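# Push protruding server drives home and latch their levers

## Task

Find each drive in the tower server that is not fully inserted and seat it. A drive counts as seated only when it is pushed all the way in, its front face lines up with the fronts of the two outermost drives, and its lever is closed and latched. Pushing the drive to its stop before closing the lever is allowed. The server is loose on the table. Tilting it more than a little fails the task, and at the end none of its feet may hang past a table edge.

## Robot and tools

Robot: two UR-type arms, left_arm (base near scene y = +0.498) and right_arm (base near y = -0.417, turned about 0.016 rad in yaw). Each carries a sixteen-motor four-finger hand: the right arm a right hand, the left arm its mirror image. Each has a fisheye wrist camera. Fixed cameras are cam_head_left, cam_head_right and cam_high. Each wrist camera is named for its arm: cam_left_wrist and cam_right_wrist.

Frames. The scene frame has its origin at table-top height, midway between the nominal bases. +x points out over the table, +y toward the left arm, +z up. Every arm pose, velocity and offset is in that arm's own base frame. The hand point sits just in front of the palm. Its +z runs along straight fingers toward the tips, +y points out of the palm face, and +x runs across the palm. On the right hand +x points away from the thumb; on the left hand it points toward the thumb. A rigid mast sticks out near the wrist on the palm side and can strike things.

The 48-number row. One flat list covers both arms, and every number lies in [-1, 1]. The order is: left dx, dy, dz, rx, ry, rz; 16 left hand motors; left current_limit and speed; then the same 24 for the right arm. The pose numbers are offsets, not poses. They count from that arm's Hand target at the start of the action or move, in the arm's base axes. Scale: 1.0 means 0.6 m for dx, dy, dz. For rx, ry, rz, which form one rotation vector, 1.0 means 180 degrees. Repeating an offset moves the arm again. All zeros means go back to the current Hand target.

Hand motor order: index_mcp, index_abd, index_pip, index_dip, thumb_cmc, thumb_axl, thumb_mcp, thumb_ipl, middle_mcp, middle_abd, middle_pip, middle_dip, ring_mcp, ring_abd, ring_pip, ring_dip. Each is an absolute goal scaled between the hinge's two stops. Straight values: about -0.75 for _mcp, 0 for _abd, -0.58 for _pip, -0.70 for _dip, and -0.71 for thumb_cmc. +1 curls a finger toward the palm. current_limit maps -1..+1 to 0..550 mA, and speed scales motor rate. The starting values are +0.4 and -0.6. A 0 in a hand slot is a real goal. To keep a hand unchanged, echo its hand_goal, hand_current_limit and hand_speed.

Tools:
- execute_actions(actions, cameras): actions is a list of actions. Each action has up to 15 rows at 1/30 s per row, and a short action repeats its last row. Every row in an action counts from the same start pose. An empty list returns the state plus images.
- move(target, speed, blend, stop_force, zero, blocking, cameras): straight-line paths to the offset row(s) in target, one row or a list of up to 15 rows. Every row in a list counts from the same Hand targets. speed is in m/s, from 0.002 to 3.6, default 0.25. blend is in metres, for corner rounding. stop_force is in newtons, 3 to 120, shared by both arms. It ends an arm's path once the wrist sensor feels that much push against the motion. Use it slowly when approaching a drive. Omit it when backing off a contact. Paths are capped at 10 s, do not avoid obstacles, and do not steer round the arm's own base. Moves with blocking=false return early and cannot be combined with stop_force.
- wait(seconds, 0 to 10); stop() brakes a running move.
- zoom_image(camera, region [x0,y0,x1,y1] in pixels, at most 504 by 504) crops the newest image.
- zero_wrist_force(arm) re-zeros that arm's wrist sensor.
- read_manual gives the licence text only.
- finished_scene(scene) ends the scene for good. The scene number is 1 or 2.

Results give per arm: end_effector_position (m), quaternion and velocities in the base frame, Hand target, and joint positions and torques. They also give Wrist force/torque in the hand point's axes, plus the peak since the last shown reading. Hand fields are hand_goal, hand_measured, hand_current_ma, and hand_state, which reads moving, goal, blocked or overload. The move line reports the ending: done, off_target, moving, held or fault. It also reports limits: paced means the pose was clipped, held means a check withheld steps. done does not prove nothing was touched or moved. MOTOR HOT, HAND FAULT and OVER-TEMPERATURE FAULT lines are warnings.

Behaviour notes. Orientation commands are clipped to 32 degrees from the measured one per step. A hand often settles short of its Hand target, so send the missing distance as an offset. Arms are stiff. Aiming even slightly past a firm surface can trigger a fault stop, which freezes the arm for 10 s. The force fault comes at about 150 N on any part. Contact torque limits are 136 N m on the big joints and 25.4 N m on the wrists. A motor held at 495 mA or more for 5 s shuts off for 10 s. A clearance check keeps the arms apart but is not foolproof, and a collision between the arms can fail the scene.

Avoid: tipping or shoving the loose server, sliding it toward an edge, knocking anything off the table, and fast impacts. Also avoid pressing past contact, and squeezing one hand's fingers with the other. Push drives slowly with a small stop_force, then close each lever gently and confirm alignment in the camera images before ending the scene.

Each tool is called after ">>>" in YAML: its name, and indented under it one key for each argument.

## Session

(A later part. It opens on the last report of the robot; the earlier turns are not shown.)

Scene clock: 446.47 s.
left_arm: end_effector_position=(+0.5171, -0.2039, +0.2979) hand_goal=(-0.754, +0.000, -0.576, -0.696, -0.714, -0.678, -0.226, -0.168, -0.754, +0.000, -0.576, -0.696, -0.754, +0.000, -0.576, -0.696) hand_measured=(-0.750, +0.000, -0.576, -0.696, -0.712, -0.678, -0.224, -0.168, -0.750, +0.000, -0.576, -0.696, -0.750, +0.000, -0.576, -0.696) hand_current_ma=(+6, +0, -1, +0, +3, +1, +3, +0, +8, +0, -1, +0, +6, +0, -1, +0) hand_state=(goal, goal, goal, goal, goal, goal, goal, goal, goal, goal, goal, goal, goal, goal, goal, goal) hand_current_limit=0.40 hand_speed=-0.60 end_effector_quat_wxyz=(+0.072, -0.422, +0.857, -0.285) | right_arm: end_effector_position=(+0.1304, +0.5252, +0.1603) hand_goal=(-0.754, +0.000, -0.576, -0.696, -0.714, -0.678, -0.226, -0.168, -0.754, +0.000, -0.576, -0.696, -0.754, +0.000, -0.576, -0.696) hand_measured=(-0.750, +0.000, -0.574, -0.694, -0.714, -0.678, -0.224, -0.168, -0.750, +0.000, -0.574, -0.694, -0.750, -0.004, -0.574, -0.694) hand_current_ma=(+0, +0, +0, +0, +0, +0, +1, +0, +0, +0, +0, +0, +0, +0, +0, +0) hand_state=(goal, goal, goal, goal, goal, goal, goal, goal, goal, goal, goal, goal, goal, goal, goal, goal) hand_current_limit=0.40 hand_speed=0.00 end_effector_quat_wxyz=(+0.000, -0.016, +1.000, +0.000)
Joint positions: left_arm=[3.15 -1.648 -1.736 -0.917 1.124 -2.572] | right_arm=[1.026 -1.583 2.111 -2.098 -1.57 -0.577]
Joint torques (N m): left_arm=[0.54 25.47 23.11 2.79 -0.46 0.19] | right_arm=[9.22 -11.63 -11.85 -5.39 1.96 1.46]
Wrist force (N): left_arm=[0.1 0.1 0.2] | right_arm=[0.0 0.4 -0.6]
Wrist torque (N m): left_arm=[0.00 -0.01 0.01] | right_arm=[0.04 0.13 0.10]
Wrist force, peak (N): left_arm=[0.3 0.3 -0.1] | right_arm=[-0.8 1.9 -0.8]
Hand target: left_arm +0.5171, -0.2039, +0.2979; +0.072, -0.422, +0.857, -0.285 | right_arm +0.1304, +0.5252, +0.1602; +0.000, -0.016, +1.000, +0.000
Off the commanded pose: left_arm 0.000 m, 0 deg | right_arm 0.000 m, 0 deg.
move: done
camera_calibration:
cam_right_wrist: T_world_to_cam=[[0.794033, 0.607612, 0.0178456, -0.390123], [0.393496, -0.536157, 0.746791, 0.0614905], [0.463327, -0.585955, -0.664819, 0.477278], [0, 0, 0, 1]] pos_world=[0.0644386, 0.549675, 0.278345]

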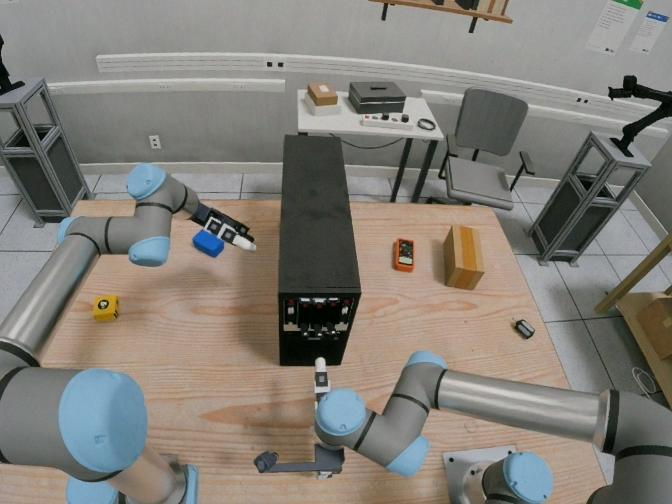

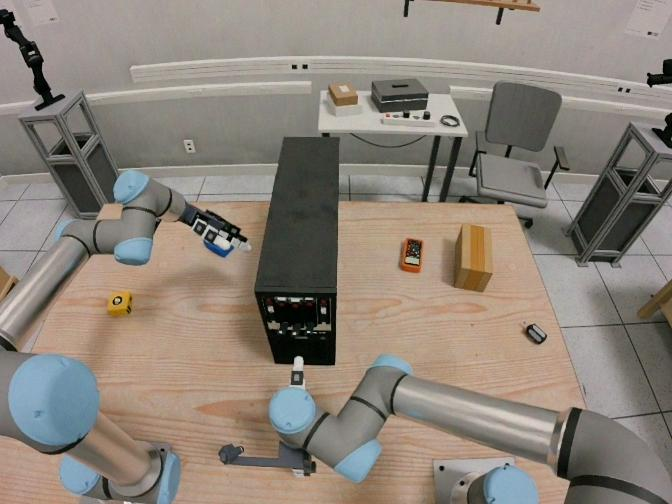

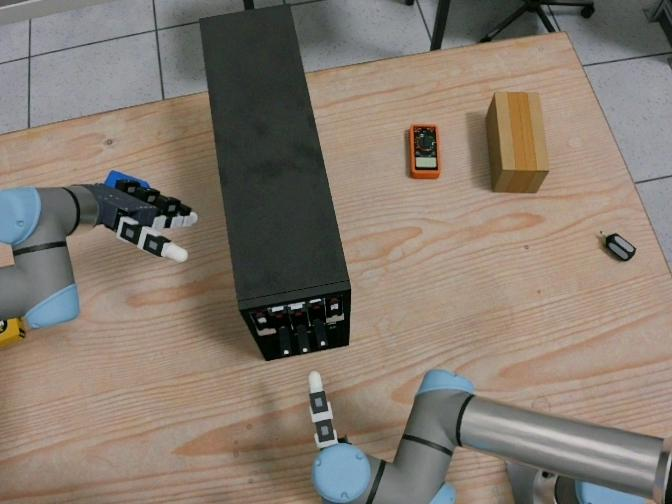

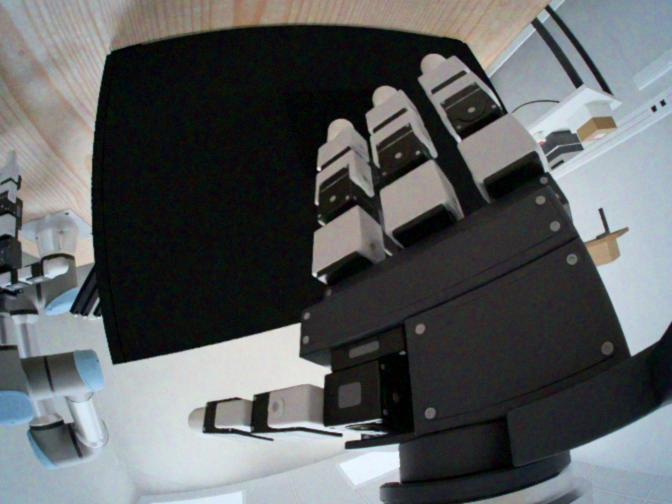

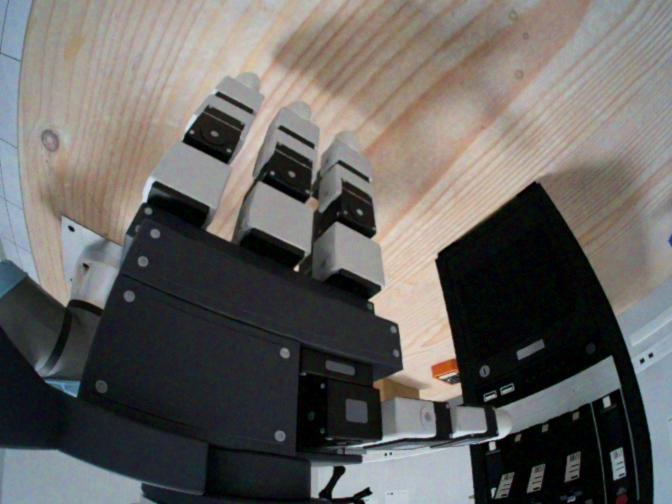

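>>> move:
  target:
    - [0,0,0,0,0,0,-0.754,0,-0.576,-0.696,-0.714,-0.678,-0.226,-0.168,-0.754,0,-0.576,-0.696,-0.754,0,-0.576,-0.696,0.4,-0.6,0.083,0.0077,0.008,0,0,0,-0.754,0,-0.576,-0.696,-0.714,-0.678,-0.226,-0.168,-0.754,0,-0.576,-0.696,-0.754,0,-0.576,-0.696,0.4,0.0]
  speed: 0.1
  stop_force: 10
  cameras: ["all"]

>>> zoom_image:
  camera: "cam_high"
  region: [220, 280, 360, 400]

>>> zoom_image:
  camera: "cam_right_wrist"
  region: [460, 340, 672, 504]

>>> zoom_image:
  camera: "cam_left_wrist"
  region: [20, 220, 200, 400]

Scene clock: 485.27 s.
left_arm: end_effector_position=(+0.5171, -0.2039, +0.2979) hand_goal=(-0.754, +0.000, -0.576, -0.696, -0.714, -0.678, -0.226, -0.168, -0.754, +0.000, -0.576, -0.696, -0.754, +0.000, -0.576, -0.696) hand_measured=(-0.750, +0.000, -0.576, -0.696, -0.712, -0.678, -0.224, -0.168, -0.750, +0.000, -0.576, -0.696, -0.750, +0.000, -0.576, -0.696) hand_current_ma=(+6, +0, -1, +0, +3, +1, +3, +0, +8, +0, -1, +0, +6, +0, -1, +0) hand_state=(goal, goal, goal, goal, goal, goal, goal, goal, goal, goal, goal, goal, goal, goal, goal, goal) hand_current_limit=0.40 hand_speed=-0.60 end_effector_quat_wxyz=(+0.072, -0.422, +0.857, -0.285) | right_arm: end_effector_position=(+0.1802, +0.5298, +0.1650) hand_goal=(-0.754, +0.000, -0.576, -0.696, -0.714, -0.678, -0.226, -0.168, -0.754, +0.000, -0.576, -0.696, -0.754, +0.000, -0.576, -0.696) hand_measured=(-0.750, +0.000, -0.574, -0.694, -0.714, -0.678, -0.224, -0.168, -0.750, +0.000, -0.574, -0.694, -0.750, -0.004, -0.574, -0.694) hand_current_ma=(+0, +0, +0, +0, +0, +0, +1, +0, +0, +0, +0, +0, +0, +0, +0, +0) hand_state=(goal, goal, goal, goal, goal, goal, goal, goal, goal, goal, goal, goal, goal, goal, goal, goal) hand_current_limit=0.40 hand_speed=0.00 end_effector_quat_wxyz=(+0.000, -0.016, +1.000, +0.000)
Joint positions: left_arm=[3.15 -1.648 -1.736 -0.917 1.124 -2.572] | right_arm=[0.938 -1.543 2.057 -2.084 -1.57 -0.665]
Joint torques (N m): left_arm=[1.33 26.15 23.4 2.75 -0.51 0.14] | right_arm=[-8.44 -13.29 -26.77 0.02 2.01 -1.99]
Wrist force (N): left_arm=[-0.1 0.1 -0.1] | right_arm=[0.3 0.6 -0.4]
Wrist torque (N m): left_arm=[0.02 0.01 -0.02] | right_arm=[0.06 0.12 0.27]
Wrist force, peak (N): left_arm=[0.1 0.3 -0.3] | right_arm=[0.2 0.9 -0.8]
Hand target: left_arm +0.5171, -0.2039, +0.2979; +0.072, -0.422, +0.857, -0.285 | right_arm +0.1802, +0.5298, +0.1650; +0.000, -0.016, +1.000, +0.000
Off the commanded pose: left_arm 0.000 m, 0 deg | right_arm 0.000 m, 0 deg.
move: done
camera_calibration:
cam_right_wrist: T_world_to_cam=[[0.794034, 0.607611, 0.0178443, -0.432607], [0.39353, -0.536201, 0.746741, 0.0408642], [0.463296, -0.585916, -0.664875, 0.460147], [0, 0, 0, 1]] pos_world=[0.114239, 0.554375, 0.283145]

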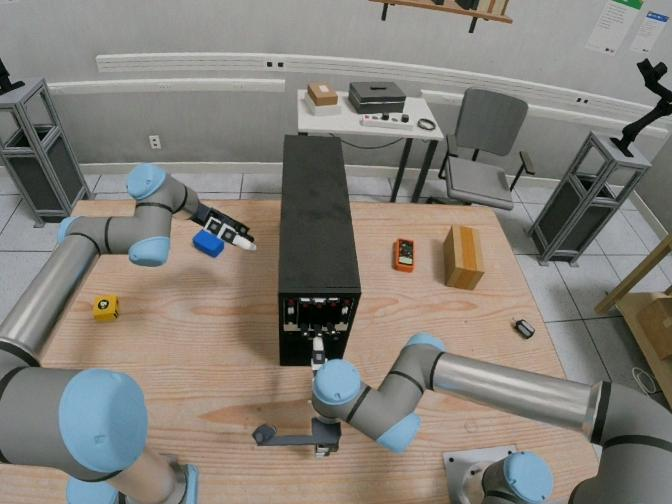

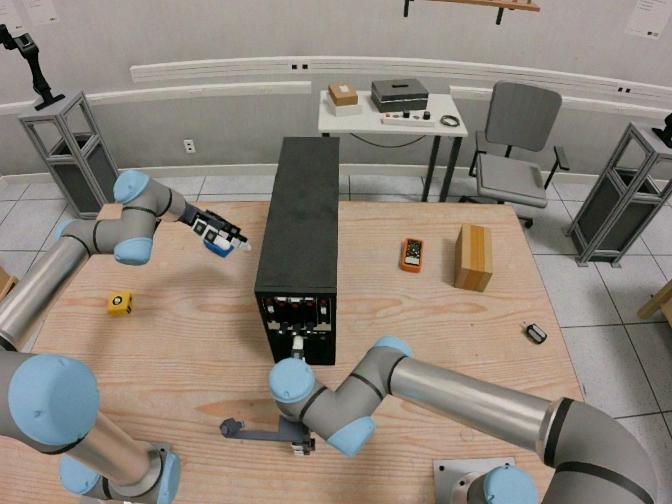

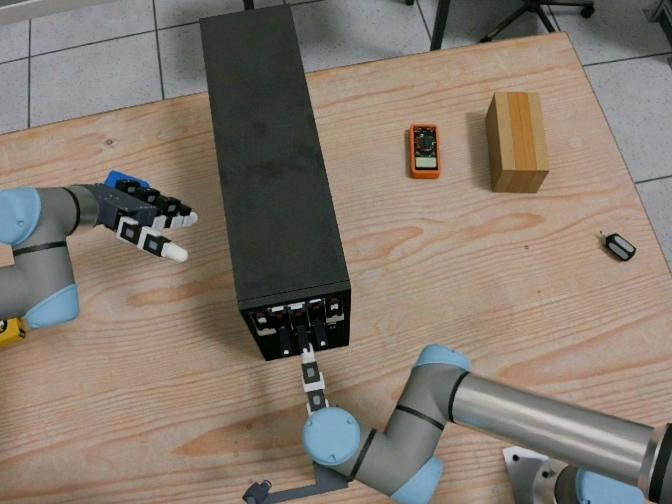

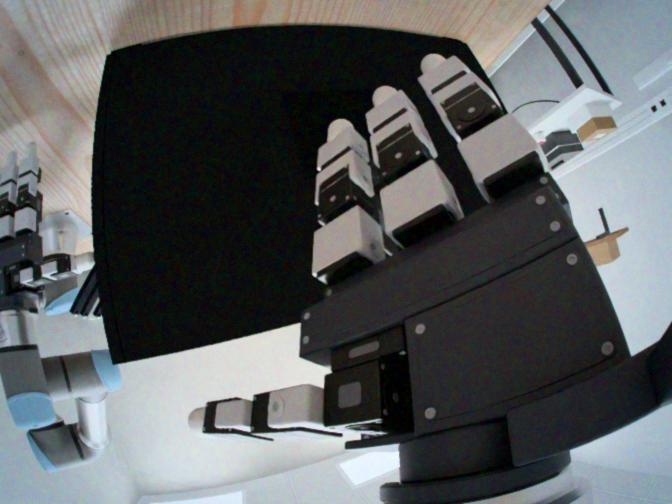

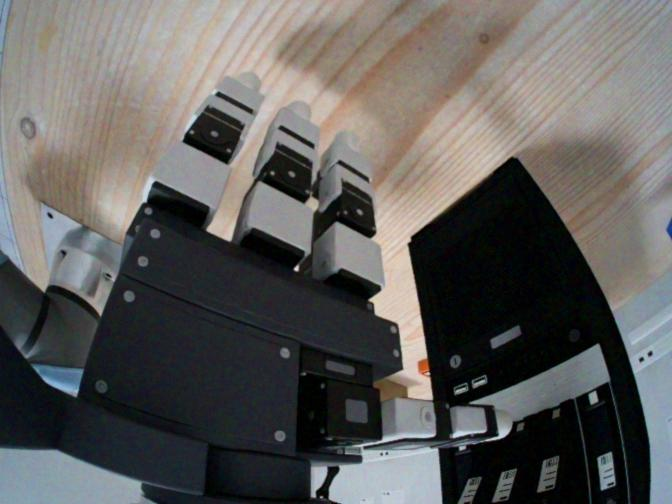

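Scaled by 3.600 from the camera's 672x504 image, which has a finer 960x720 frame.

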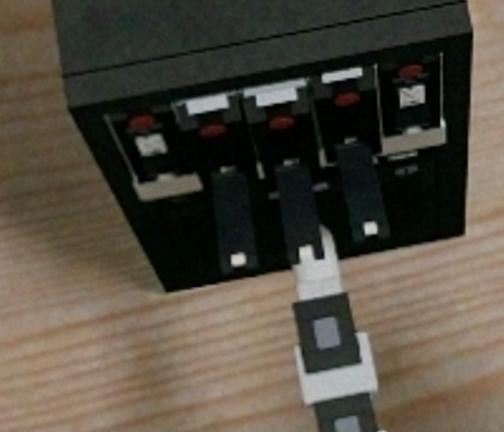

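Scaled by 2.377 from the camera's 672x504 image, which has a finer 960x720 frame.

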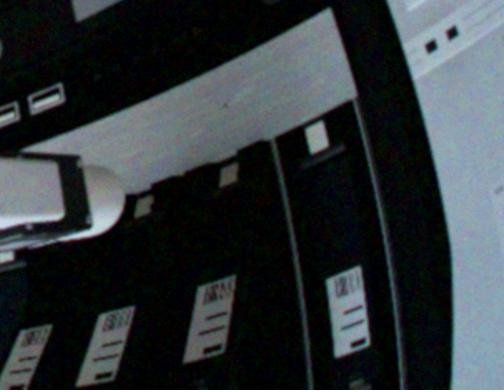

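Scaled by 2.800 from the camera's 672x504 image, which has a finer 960x720 frame.

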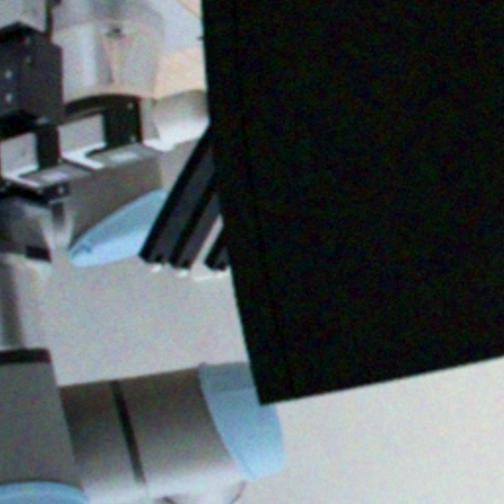

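>>> move:
  target:
    - [0,0,0,0,0,0,-0.754,0,-0.576,-0.696,-0.714,-0.678,-0.226,-0.168,-0.754,0,-0.576,-0.696,-0.754,0,-0.576,-0.696,0.4,-0.6,0.1,0.003,-0.01,0,0,0,-0.754,0,-0.576,-0.696,-0.714,-0.678,-0.226,-0.168,-0.754,0,-0.576,-0.696,-0.754,0,-0.576,-0.696,0.4,0.0]
  speed: 0.02
  stop_force: 6
  cameras: ["all"]

>>> zoom_image:
  camera: "cam_high"
  region: [220, 280, 360, 400]

>>> zoom_image:
  camera: "cam_right_wrist"
  region: [460, 340, 672, 504]

>>> zoom_image:
  camera: "cam_left_wrist"
  region: [20, 220, 200, 400]

Scene clock: 513.63 s.
left_arm: end_effector_position=(+0.5171, -0.2039, +0.2979) hand_goal=(-0.754, +0.000, -0.576, -0.696, -0.714, -0.678, -0.226, -0.168, -0.754, +0.000, -0.576, -0.696, -0.754, +0.000, -0.576, -0.696) hand_measured=(-0.750, +0.000, -0.576, -0.696, -0.712, -0.678, -0.224, -0.168, -0.750, +0.000, -0.576, -0.696, -0.750, +0.000, -0.576, -0.696) hand_current_ma=(+6, +0, -1, +0, +3, +1, +3, +0, +8, +0, -1, +0, +6, +0, -1, +0) hand_state=(goal, goal, goal, goal, goal, goal, goal, goal, goal, goal, goal, goal, goal, goal, goal, goal) hand_current_limit=0.40 hand_speed=-0.60 end_effector_quat_wxyz=(+0.072, -0.422, +0.857, -0.285) | right_arm: end_effector_position=(+0.2104, +0.5307, +0.1620) hand_goal=(-0.754, +0.000, -0.576, -0.696, -0.714, -0.678, -0.226, -0.168, -0.754, +0.000, -0.576, -0.696, -0.754, +0.000, -0.576, -0.696) hand_measured=(-0.750, +0.000, -0.574, -0.694, -0.710, -0.678, -0.224, -0.168, -0.750, +0.000, -0.574, -0.694, -0.750, -0.002, -0.574, -0.694) hand_current_ma=(+0, +0, +0, +0, +1, +0, +0, +0, +0, +0, +0, +0, +0, +0, +0, +0) hand_state=(goal, goal, goal, goal, goal, goal, goal, goal, goal, goal, goal, goal, goal, goal, goal, goal) hand_current_limit=0.40 hand_speed=0.00 end_effector_quat_wxyz=(+0.000, -0.016, +1.000, +0.000)
Joint positions: left_arm=[3.15 -1.648 -1.736 -0.917 1.124 -2.572] | right_arm=[0.887 -1.511 2.031 -2.091 -1.57 -0.715]
Joint torques (N m): left_arm=[-0.21 24.82 22.81 2.8 -0.09 0.39] | right_arm=[8.71 -30.27 -11.84 -0.63 -1.6 1.58]
Wrist force (N): left_arm=[0.0 -0.1 -0.1] | right_arm=[1.9 0.7 -0.1]
Wrist torque (N m): left_arm=[0.00 -0.01 0.00] | right_arm=[0.04 -0.07 0.14]
Wrist force, peak (N): left_arm=[-0.1 -0.3 -0.3] | right_arm=[7.5 1.1 -0.1]
Hand target: left_arm +0.5171, -0.2039, +0.2979; +0.072, -0.422, +0.857, -0.285 | right_arm +0.2104, +0.5307, +0.1620; +0.000, -0.016, +1.000, +0.000 (not the last commanded pose)
Off the commanded pose: left_arm 0.000 m, 0 deg | right_arm 0.030 m, 0 deg.
move: contact (right_arm)
camera_calibration:
cam_right_wrist: T_world_to_cam=[[0.794058, 0.607578, 0.0178907, -0.457078], [0.393481, -0.536239, 0.74674, 0.0317307], [0.463296, -0.585915, -0.664876, 0.444688], [0, 0, 0, 1]] pos_world=[0.144439, 0.555275, 0.280145]

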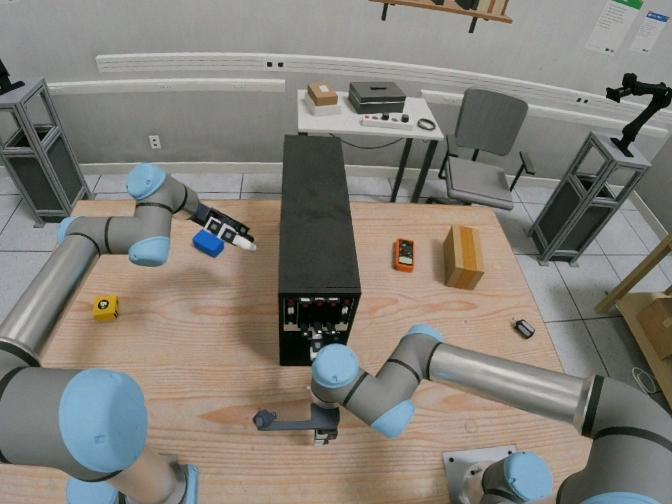

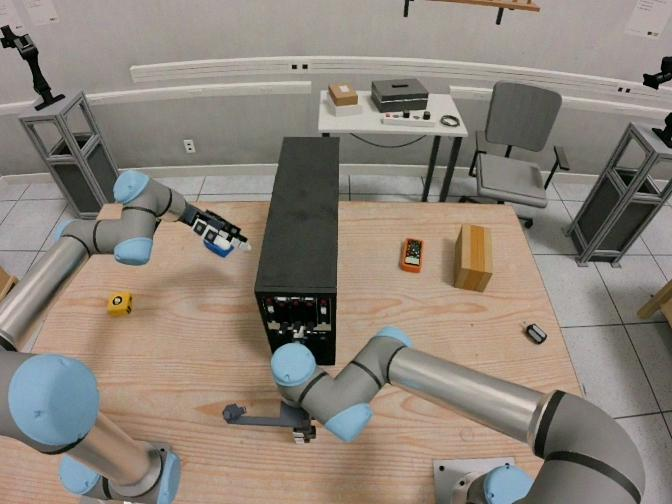

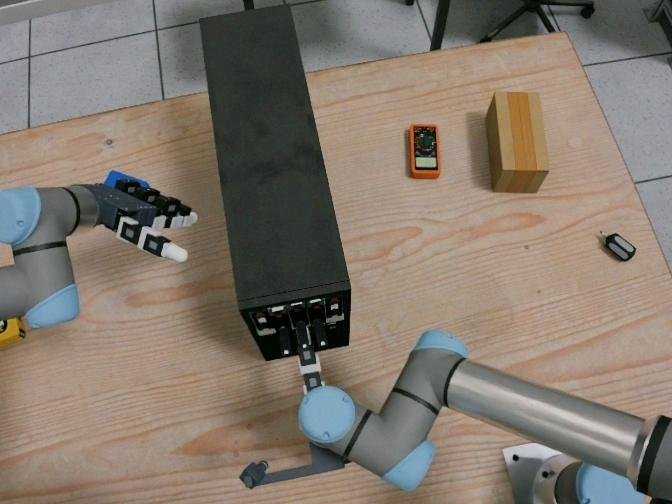

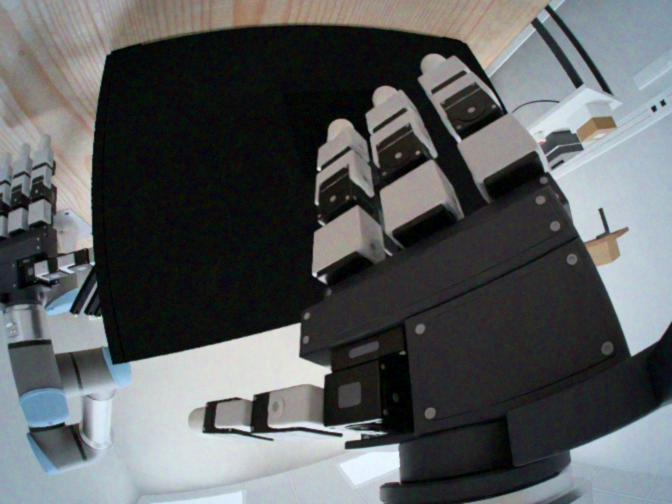

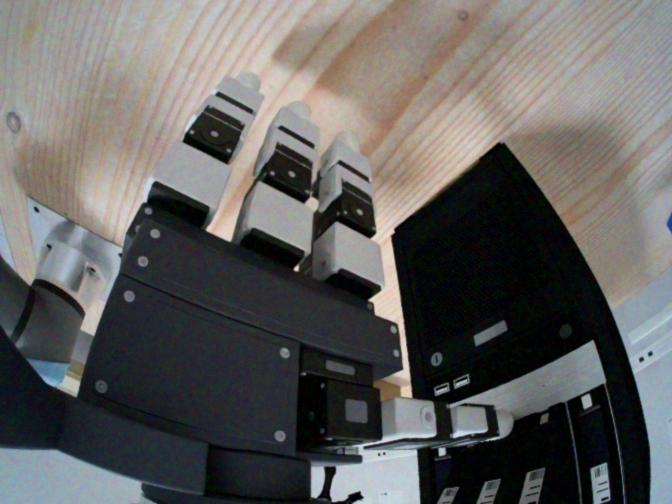

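Scaled by 3.600 from the camera's 672x504 image, which has a finer 960x720 frame.

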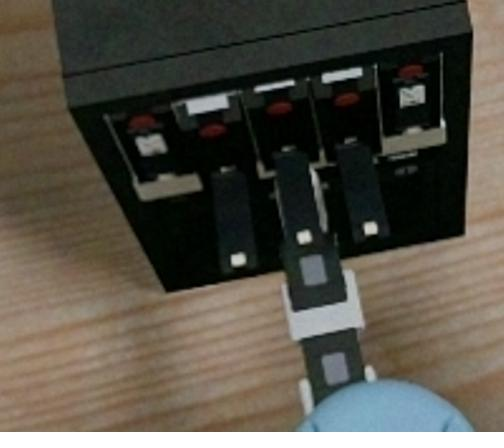

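Scaled by 2.377 from the camera's 672x504 image, which has a finer 960x720 frame.

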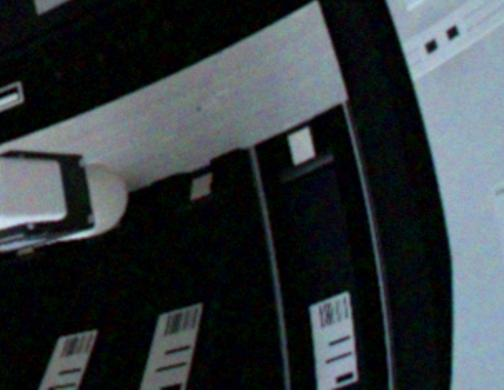

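Scaled by 2.800 from the camera's 672x504 image, which has a finer 960x720 frame.

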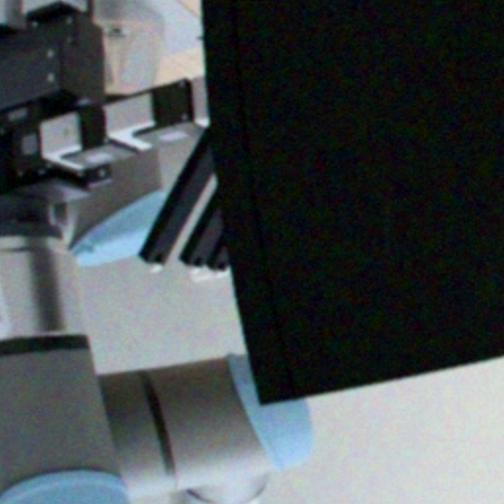

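>>> move:
  target:
    - [0,0,0,0,0,0,-0.754,0,-0.576,-0.696,-0.714,-0.678,-0.226,-0.168,-0.754,0,-0.576,-0.696,-0.754,0,-0.576,-0.696,0.4,-0.6,0.05,0.0016,0,0,0,0,-0.754,0,-0.576,-0.696,-0.714,-0.678,-0.226,-0.168,-0.754,0,-0.576,-0.696,-0.754,0,-0.576,-0.696,0.4,0.0]
  speed: 0.015
  stop_force: 18
  cameras: ["cam_high","cam_left_wrist","cam_right_wrist"]

>>> zoom_image:
  camera: "cam_high"
  region: [220, 280, 360, 400]

>>> zoom_image:
  camera: "cam_left_wrist"
  region: [20, 220, 200, 400]

Scene clock: 523.83 s.
left_arm: end_effector_position=(+0.5171, -0.2039, +0.2979) hand_goal=(-0.754, +0.000, -0.576, -0.696, -0.714, -0.678, -0.226, -0.168, -0.754, +0.000, -0.576, -0.696, -0.754, +0.000, -0.576, -0.696) hand_measured=(-0.750, +0.000, -0.576, -0.696, -0.712, -0.678, -0.224, -0.168, -0.750, +0.000, -0.576, -0.696, -0.750, +0.000, -0.576, -0.696) hand_current_ma=(+6, +0, -1, +0, +3, +1, +3, +0, +8, +0, -1, +0, +6, +0, -1, +0) hand_state=(goal, goal, goal, goal, goal, goal, goal, goal, goal, goal, goal, goal, goal, goal, goal, goal) hand_current_limit=0.40 hand_speed=-0.60 end_effector_quat_wxyz=(+0.072, -0.422, +0.857, -0.285) | right_arm: end_effector_position=(+0.2157, +0.5309, +0.1620) hand_goal=(-0.754, +0.000, -0.576, -0.696, -0.714, -0.678, -0.226, -0.168, -0.754, +0.000, -0.576, -0.696, -0.754, +0.000, -0.576, -0.696) hand_measured=(-0.750, +0.000, -0.574, -0.694, -0.708, -0.678, -0.226, -0.170, -0.750, +0.000, -0.574, -0.694, -0.750, -0.002, -0.574, -0.694) hand_current_ma=(+0, +0, +0, +0, +1, +0, +0, +0, +0, +0, +0, +0, +0, +0, +0, +0) hand_state=(goal, goal, goal, goal, goal, goal, goal, goal, goal, goal, goal, goal, goal, goal, goal, goal) hand_current_limit=0.40 hand_speed=0.00 end_effector_quat_wxyz=(+0.000, -0.016, +1.000, +0.000)
Joint positions: left_arm=[3.15 -1.648 -1.736 -0.917 1.124 -2.572] | right_arm=[0.879 -1.506 2.026 -2.09 -1.57 -0.724]
Joint torques (N m): left_arm=[0.44 26.1 23.01 2.81 -0.5 0.43] | right_arm=[1.58 -28.98 -15.38 -7.27 -2.12 1.79]
Wrist force (N): left_arm=[0.1 0.2 -0.2] | right_arm=[20.1 0.5 -0.7]
Wrist torque (N m): left_arm=[0.05 -0.02 0.00] | right_arm=[0.07 -1.75 1.50]
Wrist force, peak (N): left_arm=[0.1 0.2 -0.3] | right_arm=[31.3 0.1 -0.7]
Hand target: left_arm +0.5171, -0.2039, +0.2979; +0.072, -0.422, +0.857, -0.285 | right_arm +0.2157, +0.5309, +0.1620; +0.000, -0.016, +1.000, +0.000 (not the last commanded pose)
Off the commanded pose: left_arm 0.000 m, 0 deg | right_arm 0.025 m, 0 deg.
move: contact (right_arm)
camera_calibration:
cam_right_wrist: T_world_to_cam=[[0.794003, 0.607653, 0.0177854, -0.461349], [0.393593, -0.536153, 0.746743, 0.0297086], [0.463296, -0.585916, -0.664875, 0.442225], [0, 0, 0, 1]] pos_world=[0.149739, 0.555375, 0.280045]
Images, in order (width x height): cam_high 672x504, cam_left_wrist 672x504, cam_right_wrist 672x504.

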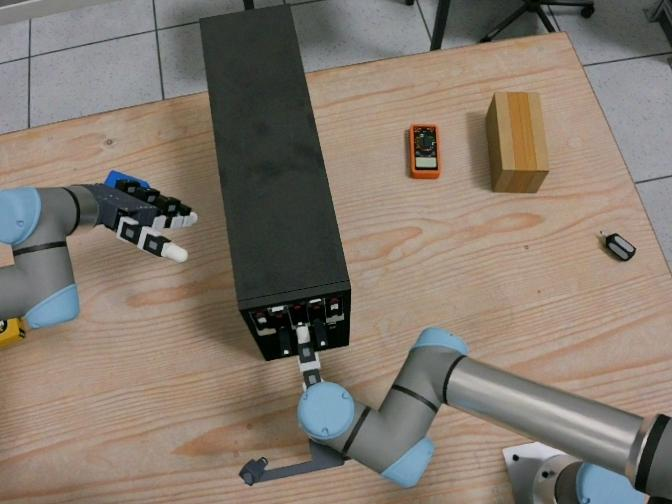

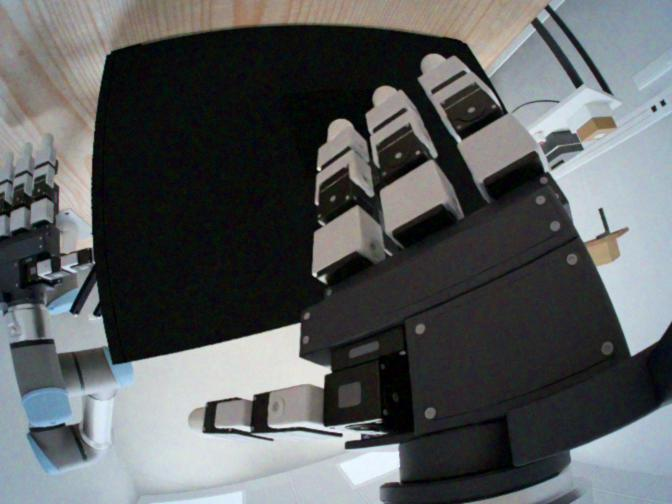

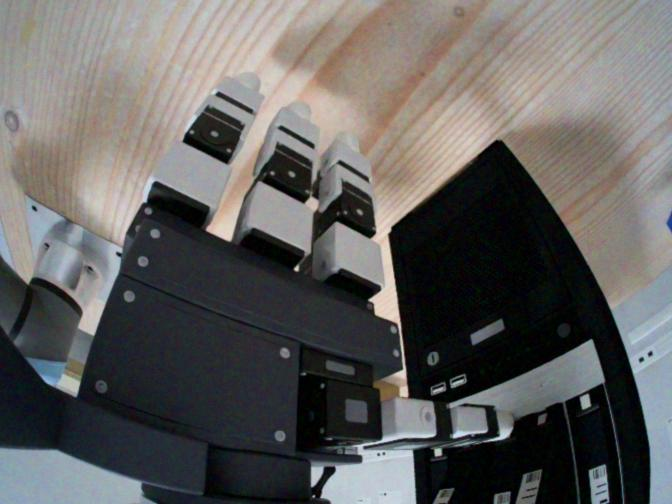

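Scaled by 3.600 from the camera's 672x504 image, which has a finer 960x720 frame.

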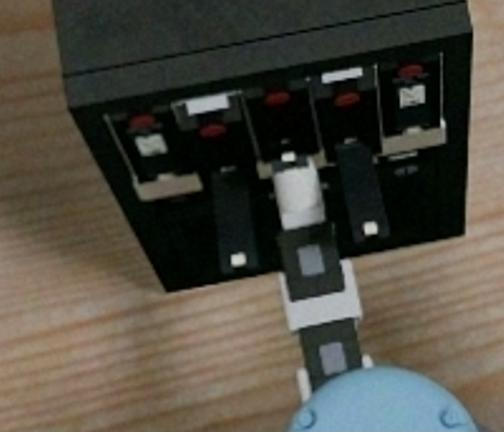

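Scaled by 2.800 from the camera's 672x504 image, which has a finer 960x720 frame.

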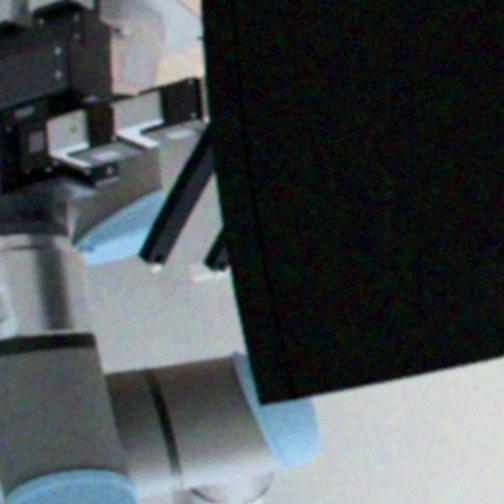

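>>> move:
  target:
    - [0,0,0,0,0,0,-0.754,0,-0.576,-0.696,-0.714,-0.678,-0.226,-0.168,-0.754,0,-0.576,-0.696,-0.754,0,-0.576,-0.696,0.4,-0.6,-0.12,0,0,0,0,0,-0.754,0,-0.576,-0.696,-0.714,-0.678,-0.226,-0.168,-0.754,0,-0.576,-0.696,-0.754,0,-0.576,-0.696,0.4,0.0]
  speed: 0.1
  cameras: ["all"]

>>> zoom_image:
  camera: "cam_high"
  region: [235, 290, 355, 370]

>>> zoom_image:
  camera: "cam_left_wrist"
  region: [60, 240, 140, 340]

>>> zoom_image:
  camera: "cam_head_right"
  region: [250, 280, 350, 360]

>>> zoom_image:
  camera: "cam_head_left"
  region: [270, 280, 370, 360]

>>> zoom_image:
  camera: "cam_right_wrist"
  region: [460, 340, 672, 504]

Scene clock: 538.47 s.
left_arm: end_effector_position=(+0.5171, -0.2039, +0.2979) hand_goal=(-0.754, +0.000, -0.576, -0.696, -0.714, -0.678, -0.226, -0.168, -0.754, +0.000, -0.576, -0.696, -0.754, +0.000, -0.576, -0.696) hand_measured=(-0.750, +0.000, -0.576, -0.696, -0.712, -0.678, -0.224, -0.168, -0.750, +0.000, -0.576, -0.696, -0.750, +0.000, -0.576, -0.696) hand_current_ma=(+6, +0, -1, +0, +3, +1, +3, +0, +8, +0, -1, +0, +6, +0, -1, +0) hand_state=(goal, goal, goal, goal, goal, goal, goal, goal, goal, goal, goal, goal, goal, goal, goal, goal) hand_current_limit=0.40 hand_speed=-0.60 end_effector_quat_wxyz=(+0.072, -0.422, +0.857, -0.285) | right_arm: end_effector_position=(+0.1438, +0.5309, +0.1620) hand_goal=(-0.754, +0.000, -0.576, -0.696, -0.714, -0.678, -0.226, -0.168, -0.754, +0.000, -0.576, -0.696, -0.754, +0.000, -0.576, -0.696) hand_measured=(-0.750, +0.000, -0.574, -0.694, -0.712, -0.678, -0.222, -0.168, -0.750, +0.000, -0.574, -0.694, -0.750, -0.002, -0.574, -0.694) hand_current_ma=(+0, +0, +0, +0, +0, +0, +1, +0, +0, +0, +0, +0, +0, +0, +0, +0) hand_state=(goal, goal, goal, goal, goal, goal, goal, goal, goal, goal, goal, goal, goal, goal, goal, goal) hand_current_limit=0.40 hand_speed=0.00 end_effector_quat_wxyz=(+0.000, -0.016, +1.000, +0.000)
Joint positions: left_arm=[3.15 -1.648 -1.736 -0.917 1.124 -2.572] | right_arm=[1.007 -1.564 2.087 -2.093 -1.57 -0.596]
Joint torques (N m): left_arm=[0.74 26.66 21.68 2.77 -0.55 0.26] | right_arm=[11.68 -28.96 -10.73 -4.68 -2.11 1.87]
Wrist force (N): left_arm=[-0.1 0.1 0.0] | right_arm=[0.2 0.5 -0.2]
Wrist torque (N m): left_arm=[0.01 0.01 -0.01] | right_arm=[0.02 0.12 0.10]
Wrist force, peak (N): left_arm=[0.0 0.3 -0.2] | right_arm=[20.7 0.5 -0.6]
Hand target: left_arm +0.5171, -0.2039, +0.2979; +0.072, -0.422, +0.857, -0.285 | right_arm +0.1437, +0.5309, +0.1620; +0.000, -0.016, +1.000, +0.000
Off the commanded pose: left_arm 0.000 m, 0 deg | right_arm 0.000 m, 0 deg.
move: done
camera_calibration:
cam_right_wrist: T_world_to_cam=[[0.794004, 0.607653, 0.0177857, -0.404262], [0.393592, -0.536154, 0.746743, 0.0579334], [0.463296, -0.585916, -0.664875, 0.475603], [0, 0, 0, 1]] pos_world=[0.0778386, 0.555375, 0.280145]

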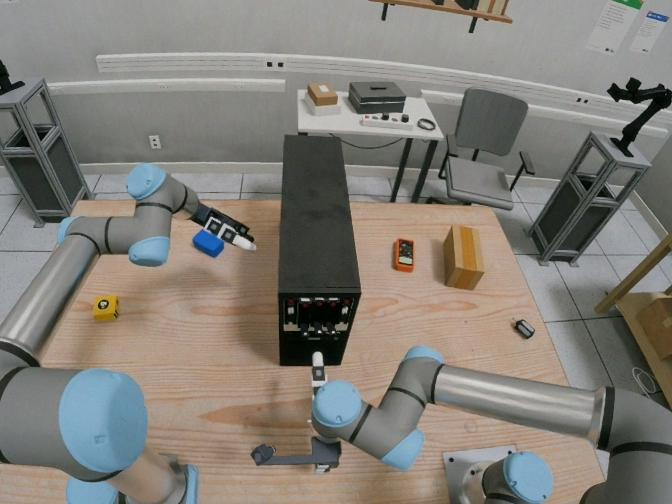

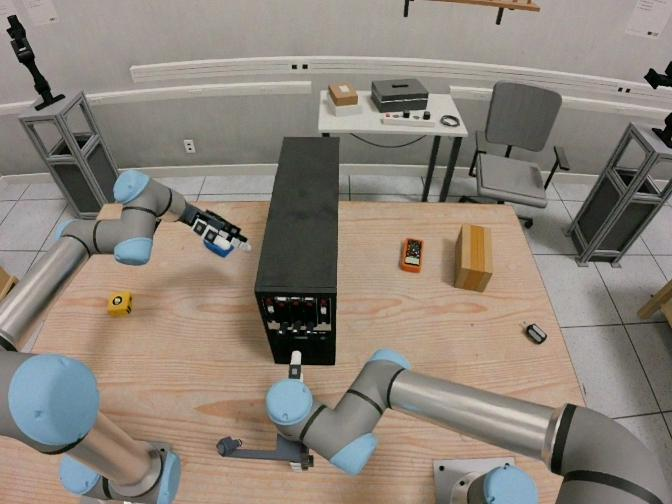

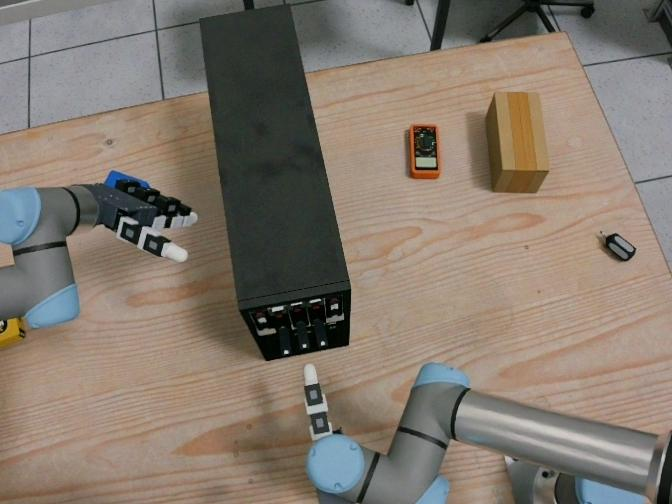

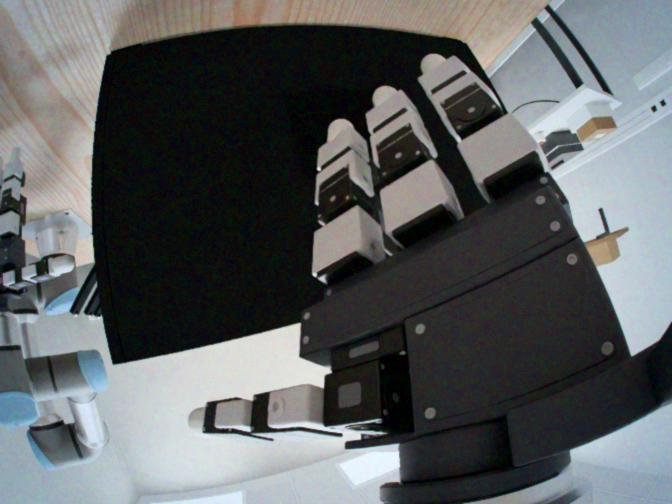

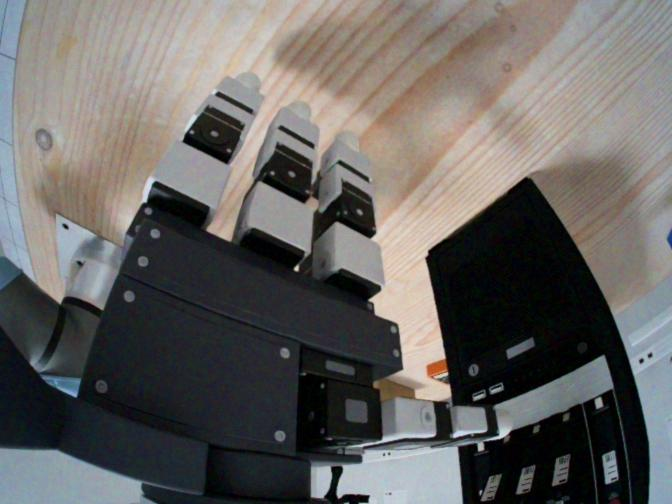

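Scaled by 4.200 from the camera's 672x504 image, which has a finer 960x720 frame.

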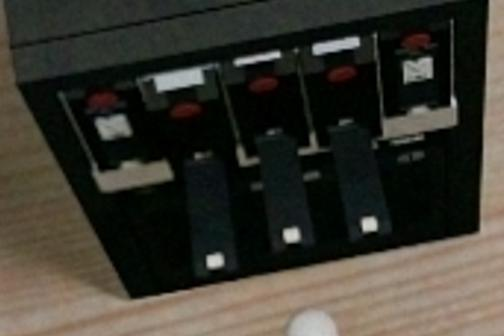

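Scaled by 5.040 from the camera's 672x504 image, which has a finer 960x720 frame.

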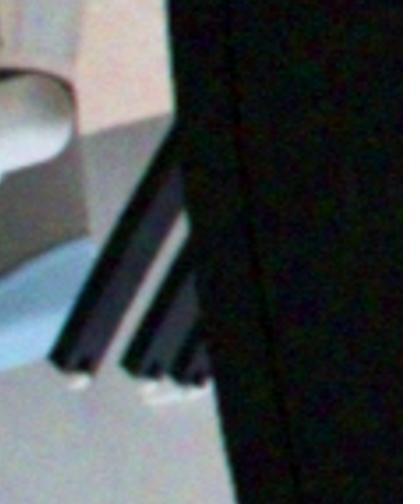

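Scaled by 5.040 from the camera's 672x504 image, which has a finer 960x720 frame.

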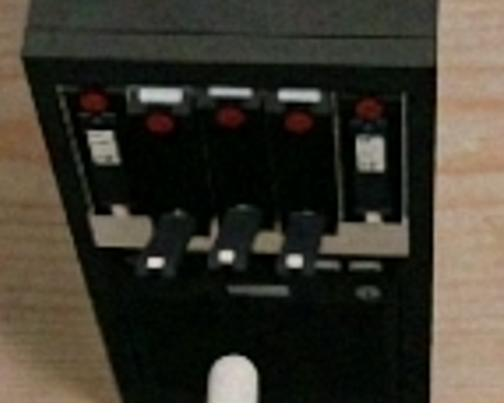

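Scaled by 5.040 from the camera's 672x504 image, which has a finer 960x720 frame.

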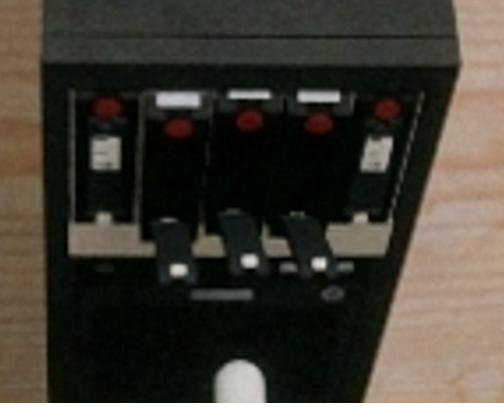

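Scaled by 2.377 from the camera's 672x504 image, which has a finer 960x720 frame.

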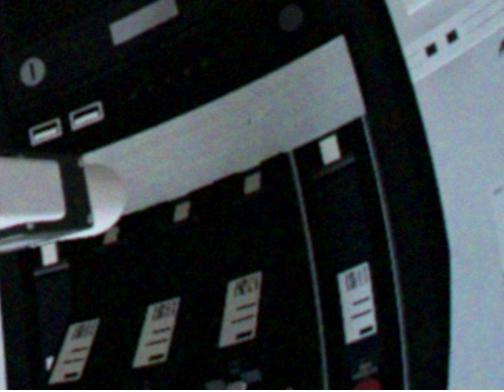

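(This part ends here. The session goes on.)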